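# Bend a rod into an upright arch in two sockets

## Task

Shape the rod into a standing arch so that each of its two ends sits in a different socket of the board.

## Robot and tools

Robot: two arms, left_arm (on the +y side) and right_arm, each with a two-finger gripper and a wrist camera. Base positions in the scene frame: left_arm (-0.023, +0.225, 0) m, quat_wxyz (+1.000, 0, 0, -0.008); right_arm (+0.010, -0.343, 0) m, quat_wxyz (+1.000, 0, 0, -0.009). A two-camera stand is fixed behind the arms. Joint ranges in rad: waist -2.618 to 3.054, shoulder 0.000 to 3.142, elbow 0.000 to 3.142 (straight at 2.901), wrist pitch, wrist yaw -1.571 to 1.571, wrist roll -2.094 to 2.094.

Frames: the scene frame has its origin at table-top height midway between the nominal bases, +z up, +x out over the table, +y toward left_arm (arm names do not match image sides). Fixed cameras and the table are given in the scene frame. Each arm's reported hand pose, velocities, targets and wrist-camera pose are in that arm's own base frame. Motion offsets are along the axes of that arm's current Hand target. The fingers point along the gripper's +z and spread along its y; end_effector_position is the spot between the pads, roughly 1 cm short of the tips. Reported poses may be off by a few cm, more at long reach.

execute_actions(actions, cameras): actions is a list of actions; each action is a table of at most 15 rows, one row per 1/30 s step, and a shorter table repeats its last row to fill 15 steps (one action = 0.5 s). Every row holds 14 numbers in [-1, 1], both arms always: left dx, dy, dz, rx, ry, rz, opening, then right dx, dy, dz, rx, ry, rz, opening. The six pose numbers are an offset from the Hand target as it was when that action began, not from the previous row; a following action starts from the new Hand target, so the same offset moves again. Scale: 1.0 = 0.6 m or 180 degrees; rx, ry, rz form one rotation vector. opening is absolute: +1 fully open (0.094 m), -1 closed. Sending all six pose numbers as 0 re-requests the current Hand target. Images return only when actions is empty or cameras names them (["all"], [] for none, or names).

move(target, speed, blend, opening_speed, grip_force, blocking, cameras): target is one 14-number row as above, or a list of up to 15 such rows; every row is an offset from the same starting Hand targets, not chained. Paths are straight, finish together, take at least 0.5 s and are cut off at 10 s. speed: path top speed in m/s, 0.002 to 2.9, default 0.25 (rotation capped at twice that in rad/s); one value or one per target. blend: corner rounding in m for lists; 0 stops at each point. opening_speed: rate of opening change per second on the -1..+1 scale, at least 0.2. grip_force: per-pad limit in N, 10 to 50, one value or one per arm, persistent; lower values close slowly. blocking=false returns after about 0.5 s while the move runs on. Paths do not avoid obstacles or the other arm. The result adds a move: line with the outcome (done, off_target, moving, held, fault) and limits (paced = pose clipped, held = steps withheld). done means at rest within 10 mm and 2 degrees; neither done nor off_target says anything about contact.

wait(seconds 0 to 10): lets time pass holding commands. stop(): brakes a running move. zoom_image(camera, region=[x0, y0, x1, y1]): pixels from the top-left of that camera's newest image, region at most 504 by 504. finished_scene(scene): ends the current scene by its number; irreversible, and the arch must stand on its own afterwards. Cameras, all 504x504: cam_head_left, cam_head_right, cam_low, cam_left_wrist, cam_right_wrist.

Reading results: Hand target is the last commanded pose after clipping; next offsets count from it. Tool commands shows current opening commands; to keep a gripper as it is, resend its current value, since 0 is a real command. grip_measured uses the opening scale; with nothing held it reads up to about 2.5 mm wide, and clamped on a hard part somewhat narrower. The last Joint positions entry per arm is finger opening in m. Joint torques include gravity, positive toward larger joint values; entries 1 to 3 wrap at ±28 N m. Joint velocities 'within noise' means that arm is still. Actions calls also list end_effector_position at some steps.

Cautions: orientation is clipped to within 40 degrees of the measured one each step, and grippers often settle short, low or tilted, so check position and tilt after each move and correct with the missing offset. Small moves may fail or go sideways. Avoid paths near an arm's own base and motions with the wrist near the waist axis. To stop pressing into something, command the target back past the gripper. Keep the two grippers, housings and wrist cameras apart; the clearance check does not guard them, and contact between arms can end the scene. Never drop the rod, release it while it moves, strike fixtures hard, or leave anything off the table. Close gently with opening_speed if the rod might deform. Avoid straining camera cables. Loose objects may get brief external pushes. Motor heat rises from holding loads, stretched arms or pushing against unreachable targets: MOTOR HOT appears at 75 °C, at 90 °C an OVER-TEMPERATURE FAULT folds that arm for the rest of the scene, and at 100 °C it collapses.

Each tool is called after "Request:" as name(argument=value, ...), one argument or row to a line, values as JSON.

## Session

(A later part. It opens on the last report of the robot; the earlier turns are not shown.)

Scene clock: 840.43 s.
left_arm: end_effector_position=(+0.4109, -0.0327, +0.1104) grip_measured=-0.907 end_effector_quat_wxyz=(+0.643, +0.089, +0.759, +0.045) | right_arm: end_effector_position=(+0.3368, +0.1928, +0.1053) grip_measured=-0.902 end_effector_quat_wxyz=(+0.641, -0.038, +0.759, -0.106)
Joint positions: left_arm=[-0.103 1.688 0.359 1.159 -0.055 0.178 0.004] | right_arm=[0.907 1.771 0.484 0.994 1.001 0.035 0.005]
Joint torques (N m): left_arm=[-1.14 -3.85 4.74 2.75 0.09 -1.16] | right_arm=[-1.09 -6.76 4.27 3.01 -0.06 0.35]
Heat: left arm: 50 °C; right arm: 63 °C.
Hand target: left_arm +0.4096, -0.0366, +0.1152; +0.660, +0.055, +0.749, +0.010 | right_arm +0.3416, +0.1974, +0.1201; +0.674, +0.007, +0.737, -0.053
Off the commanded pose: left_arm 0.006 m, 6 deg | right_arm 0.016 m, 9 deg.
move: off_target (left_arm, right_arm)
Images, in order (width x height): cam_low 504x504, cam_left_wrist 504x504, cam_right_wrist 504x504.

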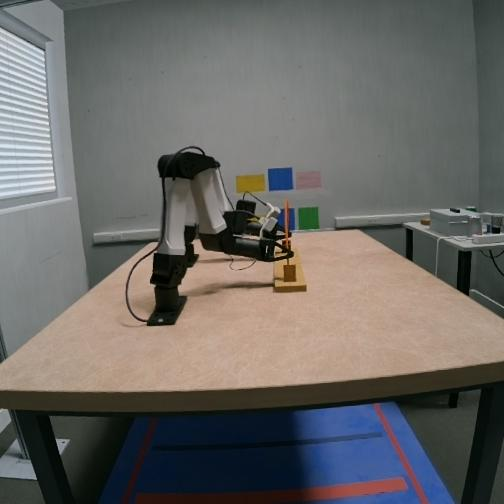

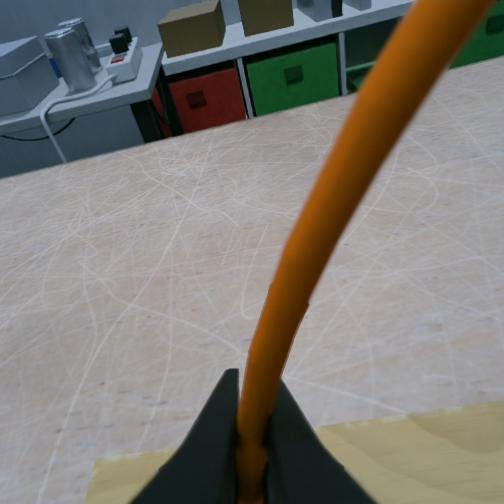

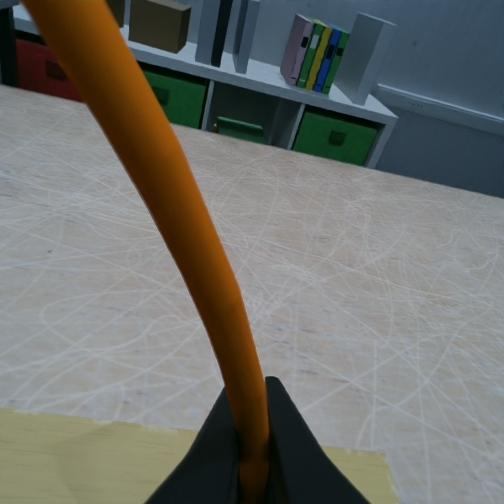

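Request:
move(
  target=[0.0099,-0.0009,0.0013,0,0,0,-1, 0.0069,0.0002,-0.0027,0,0,0,-1],
  speed=0.04,
  cameras=["cam_low"],
)

Request:
zoom_image(
  camera="cam_low",
  region=[260, 225, 320, 295],
)

Request:
zoom_image(
  camera="cam_low",
  region=[276, 226, 300, 256],
)

Scene clock: 872.97 s.
left_arm: end_effector_position=(+0.4124, -0.0329, +0.1056) grip_measured=-0.907 end_effector_quat_wxyz=(+0.645, +0.089, +0.758, +0.045) | right_arm: end_effector_position=(+0.3359, +0.1918, +0.1013) grip_measured=-0.902 end_effector_quat_wxyz=(+0.641, -0.039, +0.760, -0.106)
Joint positions: left_arm=[-0.103 1.727 0.359 1.202 -0.055 0.178 0.004] | right_arm=[0.907 1.786 0.475 1.016 1.001 0.035 0.005]
Joint torques (N m): left_arm=[-1.14 -4.03 3.99 2.76 0.1 -1.13] | right_arm=[-0.55 -6.64 4.19 3.01 0 0.38]
Heat: left arm: 52 °C; right arm: 66 °C.
Hand target: left_arm +0.4097, -0.0366, +0.1092; +0.660, +0.055, +0.749, +0.010 | right_arm +0.3396, +0.1974, +0.1161; +0.674, +0.007, +0.737, -0.053
Off the commanded pose: left_arm 0.006 m, 6 deg | right_arm 0.016 m, 9 deg.
move: off_target (left_arm, right_arm)
Images, in order (width x height): cam_low 504x504.

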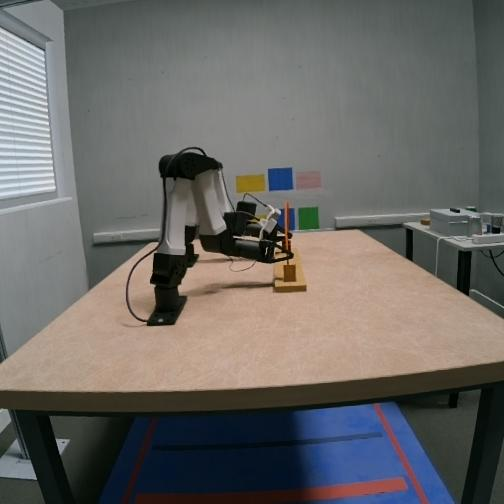

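Scaled by 7.200.

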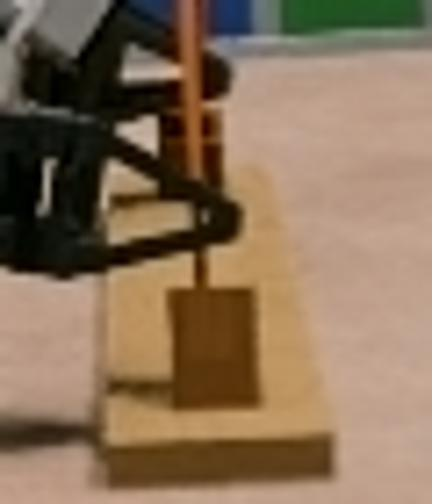

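Scaled by 16.800.

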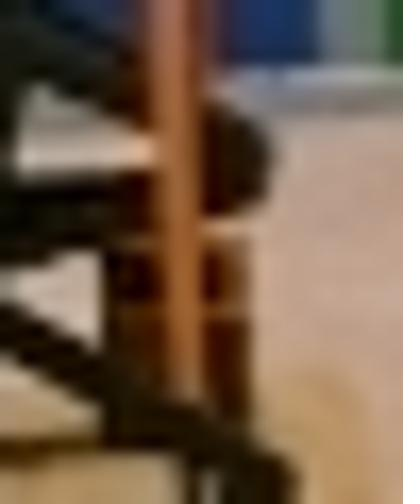

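Request:
move(
  target=[-0.0006,0.0003,0.005,0,0,0,-1, 0.0035,0.0,-0.0022,0,0,0,-1],
  speed=0.04,
  cameras=["cam_low","cam_head_left","cam_head_right"],
)

Request:
zoom_image(
  camera="cam_low",
  region=[260, 225, 320, 295],
)

Request:
zoom_image(
  camera="cam_low",
  region=[276, 226, 300, 256],
)

Request:
zoom_image(
  camera="cam_head_left",
  region=[180, 260, 260, 340],
)

Request:
zoom_image(
  camera="cam_head_right",
  region=[190, 260, 270, 340],
)

Scene clock: 930.93 s.
left_arm: end_effector_position=(+0.4124, -0.0329, +0.1019) grip_measured=-0.907 end_effector_quat_wxyz=(+0.641, +0.090, +0.761, +0.045) | right_arm: end_effector_position=(+0.3353, +0.1909, +0.0984) grip_measured=-0.902 end_effector_quat_wxyz=(+0.640, -0.040, +0.760, -0.107)
Joint positions: left_arm=[-0.103 1.738 0.359 1.204 -0.055 0.178 0.004] | right_arm=[0.907 1.795 0.47 1.026 1.001 0.035 0.005]
Joint torques (N m): left_arm=[-1.02 -4.14 5.03 2.74 0.12 -1.13] | right_arm=[-0.17 -6.83 4.14 3.02 0.05 0.4]
Heat: left arm: 53 °C; right arm: 68 °C.
Hand target: left_arm +0.4127, -0.0366, +0.1091; +0.660, +0.055, +0.749, +0.010 | right_arm +0.3381, +0.1974, +0.1140; +0.674, +0.006, +0.737, -0.053
Off the commanded pose: left_arm 0.008 m, 6 deg | right_arm 0.017 m, 10 deg.
move: off_target (left_arm, right_arm)
Images, in order (width x height): cam_head_left 504x504, cam_head_right 504x504, cam_low 504x504.

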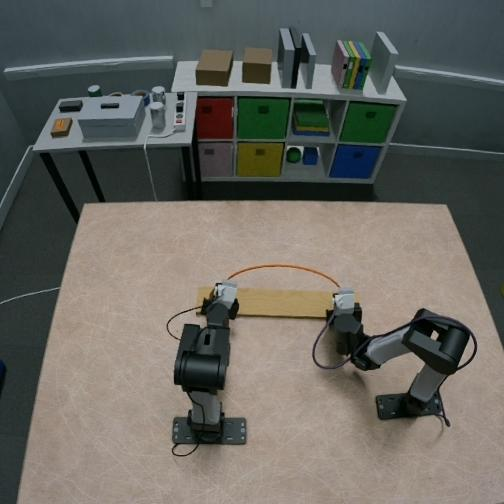

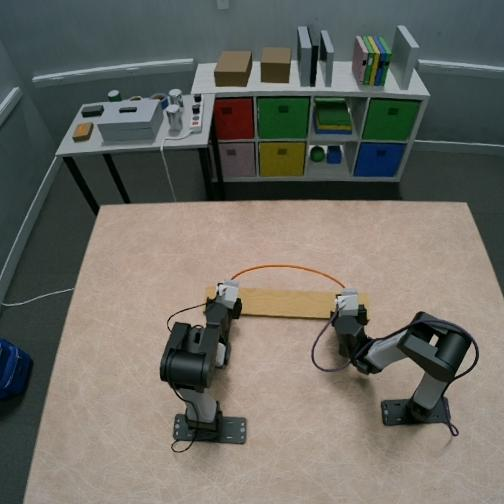

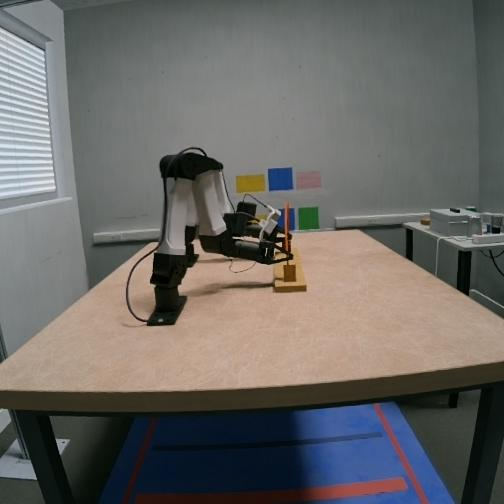

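Scaled by 7.200.

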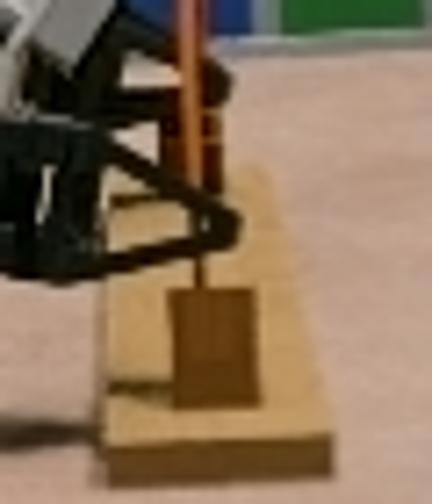

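Scaled by 16.800.

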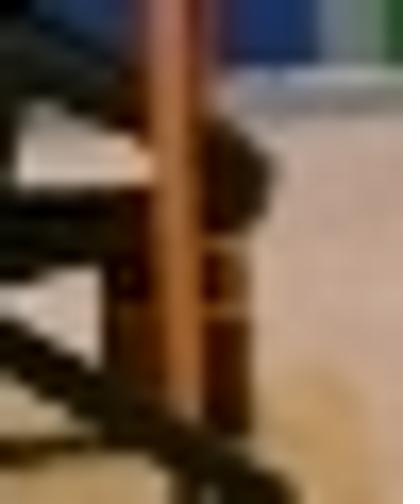

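Scaled by 6.300.

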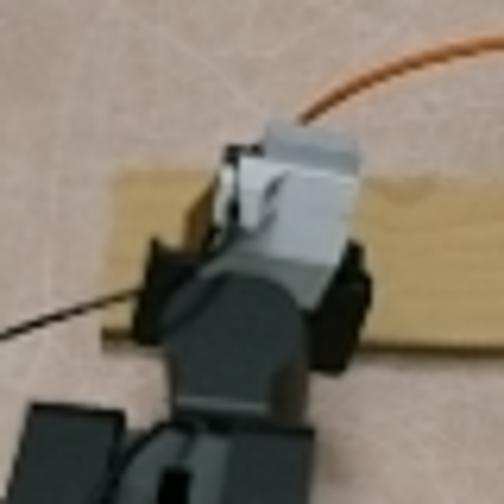

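Scaled by 6.300.

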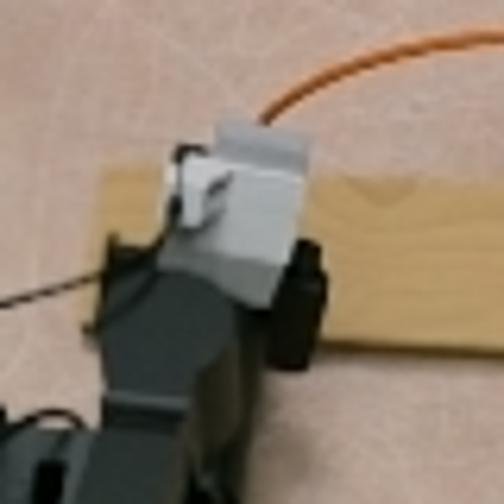

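Request:
zoom_image(
  camera="cam_low",
  region=[274, 252, 304, 294],
)

Scaled by 12.000.

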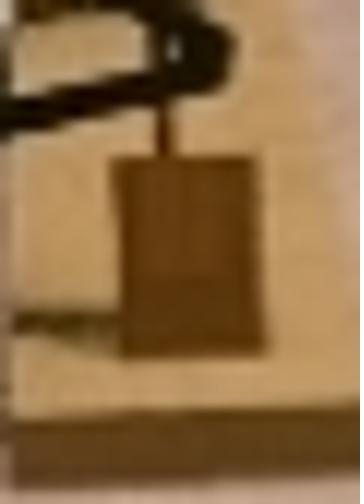

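Request:
move(
  target=[0.0049,-0.0004,0.0006,0,0,0,-1, 0.005,0.0003,0.0004,0,0,0,-1],
  speed=0.03,
  cameras=["cam_low","cam_left_wrist","cam_right_wrist"],
)

Request:
zoom_image(
  camera="cam_low",
  region=[272, 222, 308, 294],
)

Scene clock: 990.50 s.
left_arm: end_effector_position=(+0.4131, -0.0330, +0.1002) grip_measured=-0.907 end_effector_quat_wxyz=(+0.643, +0.089, +0.759, +0.045) | right_arm: end_effector_position=(+0.3356, +0.1914, +0.0961) grip_measured=-0.902 end_effector_quat_wxyz=(+0.640, -0.040, +0.760, -0.107)
Joint positions: left_arm=[-0.103 1.755 0.359 1.225 -0.055 0.178 0.004] | right_arm=[0.907 1.809 0.47 1.042 1.001 0.035 0.005]
Joint torques (N m): left_arm=[-1.07 -4.07 4.75 2.72 0.11 -1.16] | right_arm=[-0.16 -6.83 3.88 3.01 0.05 0.41]
Heat: left arm: 53 °C; right arm: 67 °C.
Hand target: left_arm +0.4127, -0.0366, +0.1061; +0.660, +0.055, +0.749, +0.010 | right_arm +0.3381, +0.1974, +0.1110; +0.674, +0.006, +0.737, -0.053
Off the commanded pose: left_arm 0.007 m, 6 deg | right_arm 0.016 m, 9 deg.
move: off_target (left_arm, right_arm)
Images, in order (width x height): cam_low 504x504, cam_left_wrist 504x504, cam_right_wrist 504x504.

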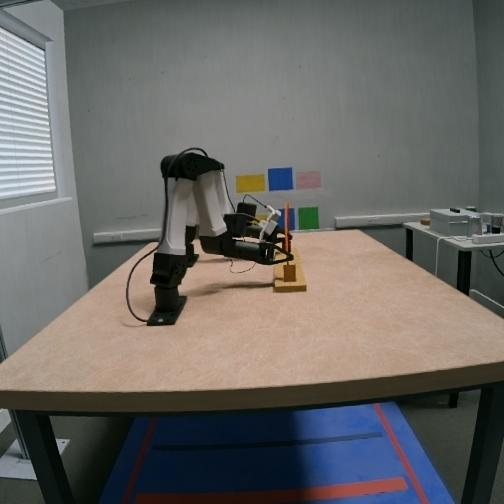

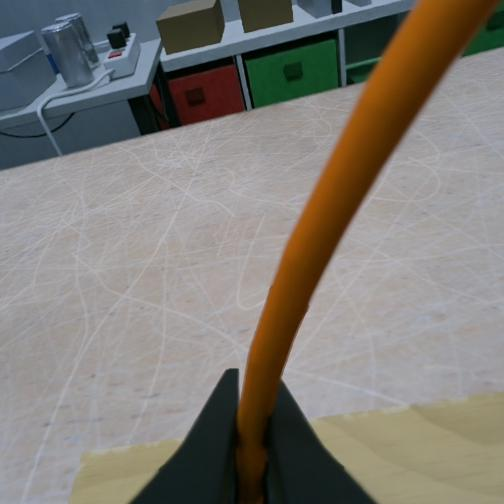

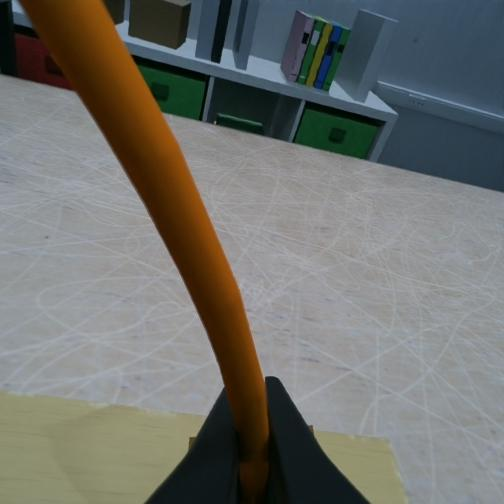

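Scaled by 7.000.

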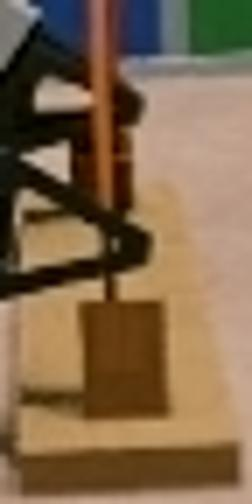

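Request:
zoom_image(
  camera="cam_right_wrist",
  region=[150, 384, 350, 504],
)

Request:
zoom_image(
  camera="cam_left_wrist",
  region=[150, 384, 350, 504],
)

Scaled by 2.520.

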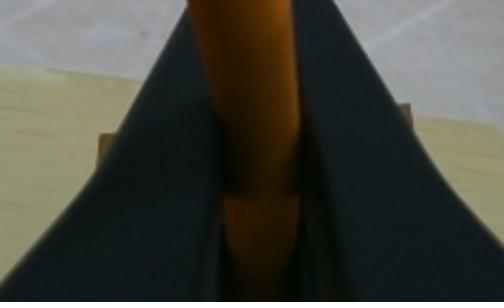

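Scaled by 2.520.

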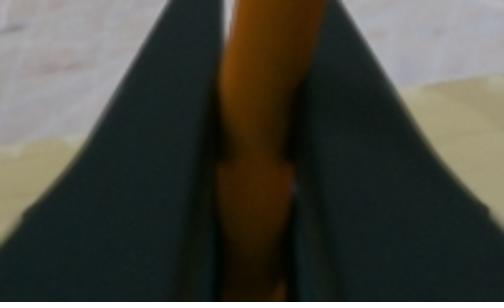

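Request:
move(
  target=[0.0066,-0.0006,0.0009,0,0,0,-1, 0.0066,0.0005,0.0006,0,0,0,-1],
  speed=0.03,
  cameras=["cam_low","cam_left_wrist","cam_right_wrist"],
)

Request:
zoom_image(
  camera="cam_low",
  region=[272, 222, 308, 294],
)

Scene clock: 1033.50 s.
left_arm: end_effector_position=(+0.4143, -0.0336, +0.0996) grip_measured=-0.907 end_effector_quat_wxyz=(+0.648, +0.090, +0.755, +0.044) | right_arm: end_effector_position=(+0.3364, +0.1923, +0.0941) grip_measured=-0.902 end_effector_quat_wxyz=(+0.643, -0.036, +0.758, -0.104)
Joint positions: left_arm=[-0.103 1.78 0.359 1.264 -0.052 0.178 0.004] | right_arm=[0.907 1.831 0.47 1.075 1.001 0.035 0.005]
Joint torques (N m): left_arm=[-1.1 -4.11 4.27 2.66 0.09 -1.13] | right_arm=[-0.16 -6.83 3.54 2.95 0.04 0.39]
Heat: left arm: 53 °C; right arm: 73 °C.
Hand target: left_arm +0.4127, -0.0366, +0.1022; +0.660, +0.055, +0.749, +0.010 | right_arm +0.3381, +0.1974, +0.1071; +0.674, +0.007, +0.737, -0.053
Off the commanded pose: left_arm 0.004 m, 6 deg | right_arm 0.014 m, 9 deg.
move: off_target (left_arm, right_arm)
Images, in order (width x height): cam_low 504x504, cam_left_wrist 504x504, cam_right_wrist 504x504.

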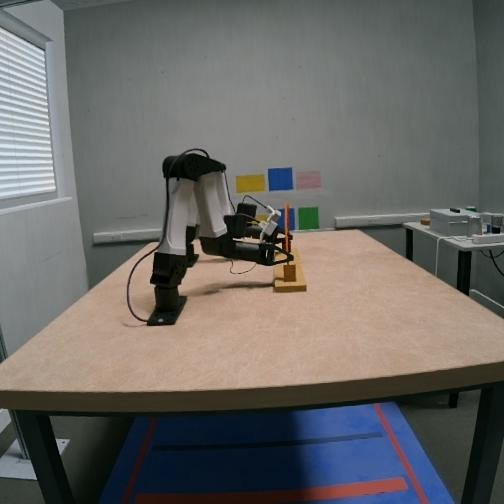

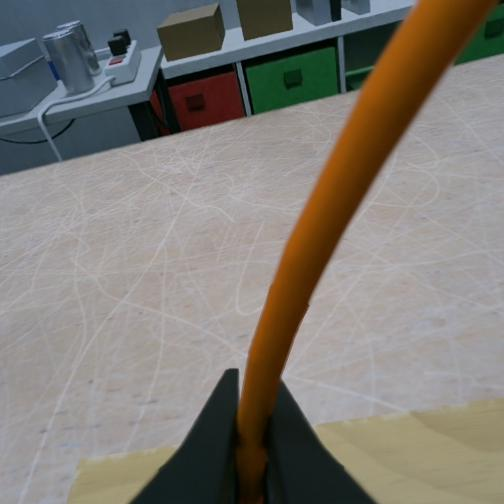

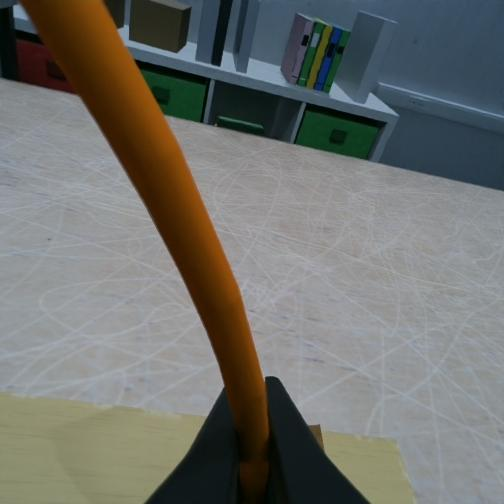

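Scaled by 7.000.

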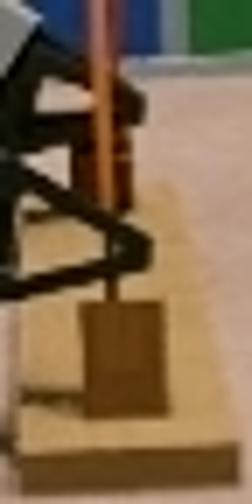

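Request:
move(
  target=[
    [-0.0033,0.0003,-0.0004,0,0,0,-1, -0.005,-0.0003,-0.0004,0,0,0,-1],
    [-0.0036,0.0005,0.0021,0,0,0.011,-1, -0.0046,-0.0006,-0.0045,0,0,-0.011,-1],
    [-0.0003,0.0002,0.0025,0,0,0.011,-1, 0.0004,-0.0003,-0.0041,0,0,-0.011,-1],
  ],
  speed=0.04,
  blend=0.001,
  cameras=["cam_low","cam_head_right","cam_right_wrist"],
)

Request:
zoom_image(
  camera="cam_low",
  region=[272, 222, 308, 294],
)

Scene clock: 1061.17 s.
left_arm: end_effector_position=(+0.4146, -0.0337, +0.0997) grip_measured=-0.907 end_effector_quat_wxyz=(+0.650, +0.089, +0.754, +0.044) | right_arm: end_effector_position=(+0.3353, +0.1910, +0.0943) grip_measured=-0.902 end_effector_quat_wxyz=(+0.643, -0.045, +0.756, -0.111)
Joint positions: left_arm=[-0.103 1.787 0.359 1.274 -0.052 0.178 0.004] | right_arm=[0.907 1.831 0.461 1.092 1.001 0.006 0.005]
Joint torques (N m): left_arm=[-1.07 -4.1 4.77 2.57 0.1 -0.74] | right_arm=[0.53 -6.71 3.73 2.89 0.11 0.33]
Heat: left arm: 49 °C; right arm: 67 °C.
Hand target: left_arm +0.4142, -0.0366, +0.1022; +0.660, +0.068, +0.748, +0.021 | right_arm +0.3356, +0.1974, +0.1071; +0.673, -0.006, +0.737, -0.065
Off the commanded pose: left_arm 0.004 m, 4 deg | right_arm 0.014 m, 8 deg.
move: off_target (left_arm, right_arm)
Images, in order (width x height): cam_head_right 504x504, cam_low 504x504, cam_right_wrist 504x504.

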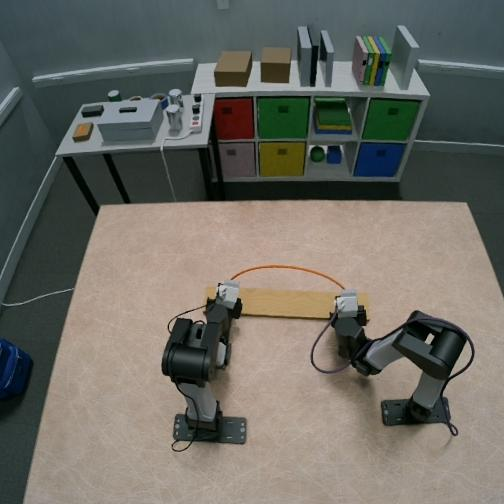

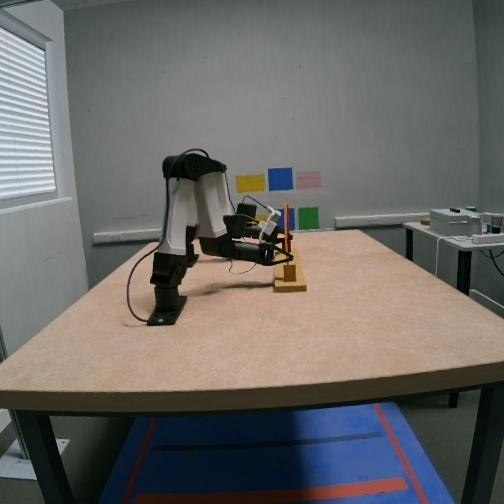

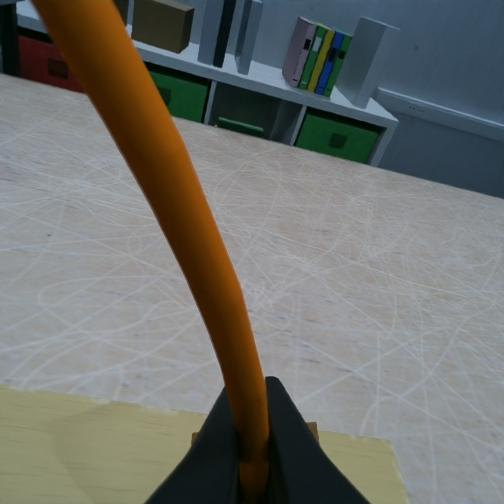

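Scaled by 7.000.

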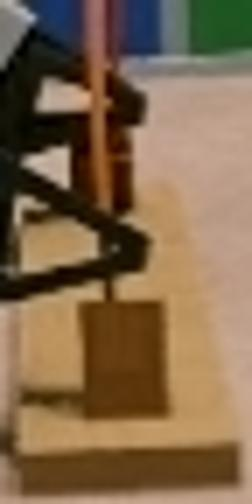

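Request:
move(
  target=[0,0,0,0,0,0,0.0, 0,0,0,0,0,0,0.0],
  speed=0.03,
  opening_speed=0.5,
  cameras=["cam_low","cam_left_wrist","cam_right_wrist"],
)

Request:
zoom_image(
  camera="cam_low",
  region=[260, 180, 320, 294],
)

Scene clock: 1075.80 s.
left_arm: end_effector_position=(+0.4148, -0.0339, +0.0999) grip_measured=-0.003 end_effector_quat_wxyz=(+0.651, +0.073, +0.755, +0.029) | right_arm: end_effector_position=(+0.3369, +0.1921, +0.1040) grip_measured=-0.002 end_effector_quat_wxyz=(+0.662, -0.017, +0.745, -0.088)
Joint positions: left_arm=[-0.103 1.79 0.359 1.28 -0.05 0.134 0.047] | right_arm=[0.907 1.843 0.459 1.178 1.007 0.019 0.047]
Joint torques (N m): left_arm=[-1.14 -4.04 4.68 2.58 0.06 -0.26] | right_arm=[0.57 -6.35 3.7 2.38 0 0.09]
Heat: left arm: 49 °C; right arm: 68 °C.
Hand target: left_arm +0.4142, -0.0366, +0.1022; +0.660, +0.068, +0.748, +0.021 | right_arm +0.3357, +0.1975, +0.1072; +0.673, -0.006, +0.737, -0.065
Off the commanded pose: left_arm 0.004 m, 2 deg | right_arm 0.006 m, 3 deg.
move: off_target (right_arm)
Images, in order (width x height): cam_low 504x504, cam_left_wrist 504x504, cam_right_wrist 504x504.

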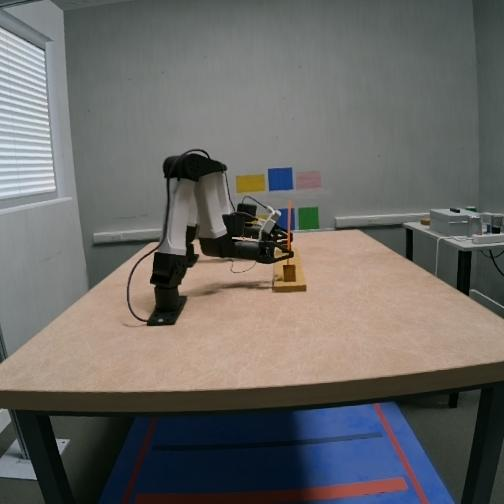

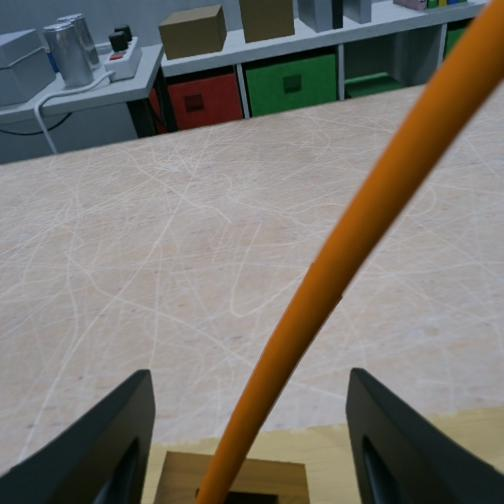

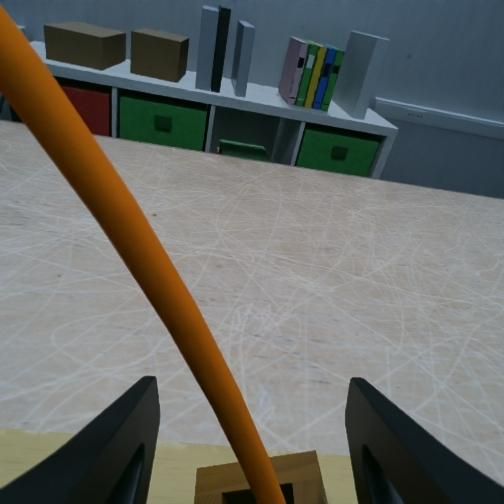

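Scaled by 4.421.

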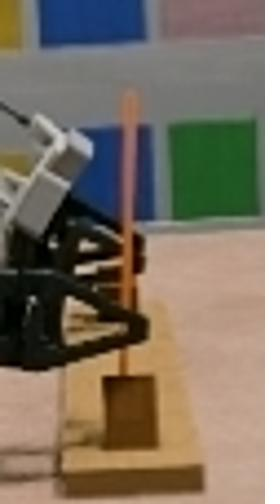

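Request:
move(
  target=[0,0,-0.15,0,0,0,0.0, 0,0,-0.15,0,0,0,0.0],
  speed=0.08,
  cameras=["all"],
)

Request:
zoom_image(
  camera="cam_low",
  region=[260, 180, 320, 294],
)

Request:
zoom_image(
  camera="cam_head_left",
  region=[180, 240, 360, 340],
)

Scene clock: 1089.37 s.
left_arm: end_effector_position=(+0.3293, -0.0332, +0.1214) grip_measured=-0.003 end_effector_quat_wxyz=(+0.672, +0.077, +0.736, +0.021) | right_arm: end_effector_position=(+0.2480, +0.2075, +0.1094) grip_measured=-0.002 end_effector_quat_wxyz=(+0.673, -0.017, +0.737, -0.065)
Joint positions: left_arm=[-0.131 1.412 0.035 1.28 -0.058 0.131 0.047] | right_arm=[1.242 1.695 0.335 1.029 1.301 0.199 0.047]
Joint torques (N m): left_arm=[-1.18 -3.64 4.38 1.79 -0.16 -0.24] | right_arm=[0.17 -9.25 4.3 1.2 0.43 0.12]
Heat: left arm: 47 °C; right arm: 66 °C.
Hand target: left_arm +0.3251, -0.0315, +0.1137; +0.660, +0.068, +0.748, +0.021 | right_arm +0.2463, +0.2052, +0.1147; +0.673, -0.006, +0.737, -0.065
Off the commanded pose: left_arm 0.009 m, 2 deg | right_arm 0.006 m, 1 deg.
move: done

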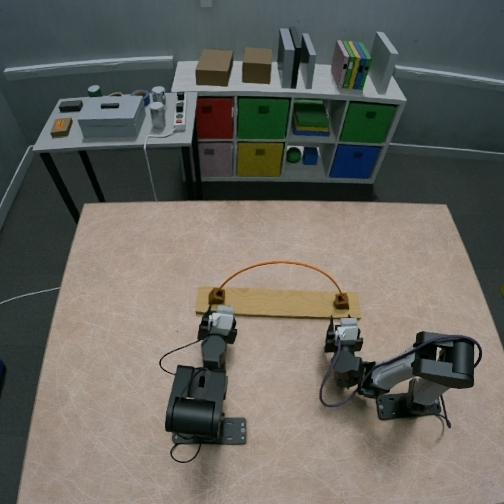

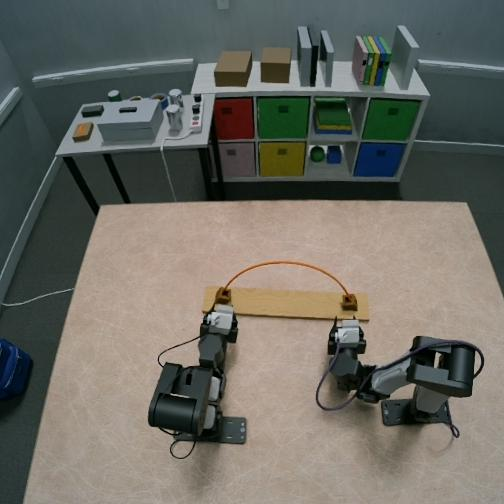

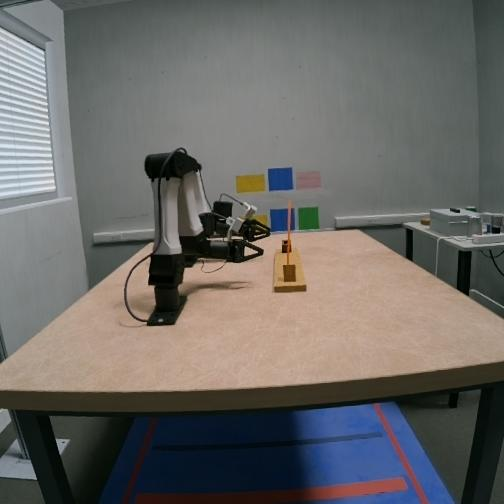

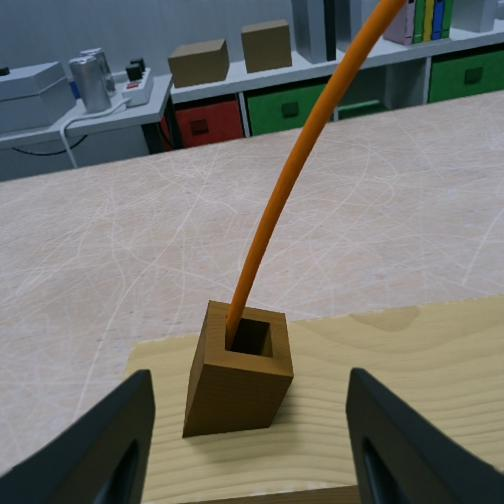

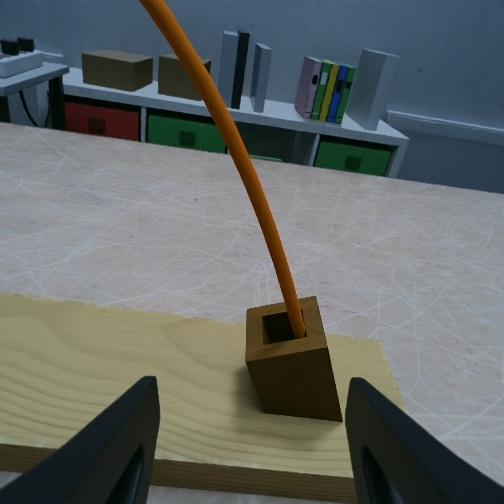

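Scaled by 4.421.

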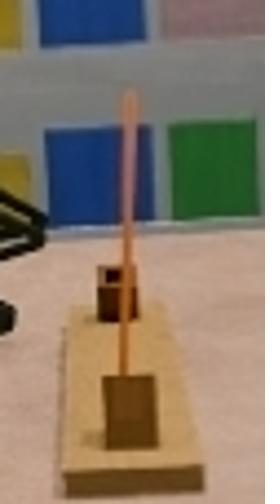

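Scaled by 2.800.

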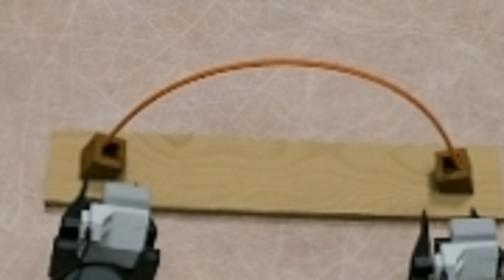

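Request:
finished_scene(
  scene=2,
)

The scene is finished: the task was done.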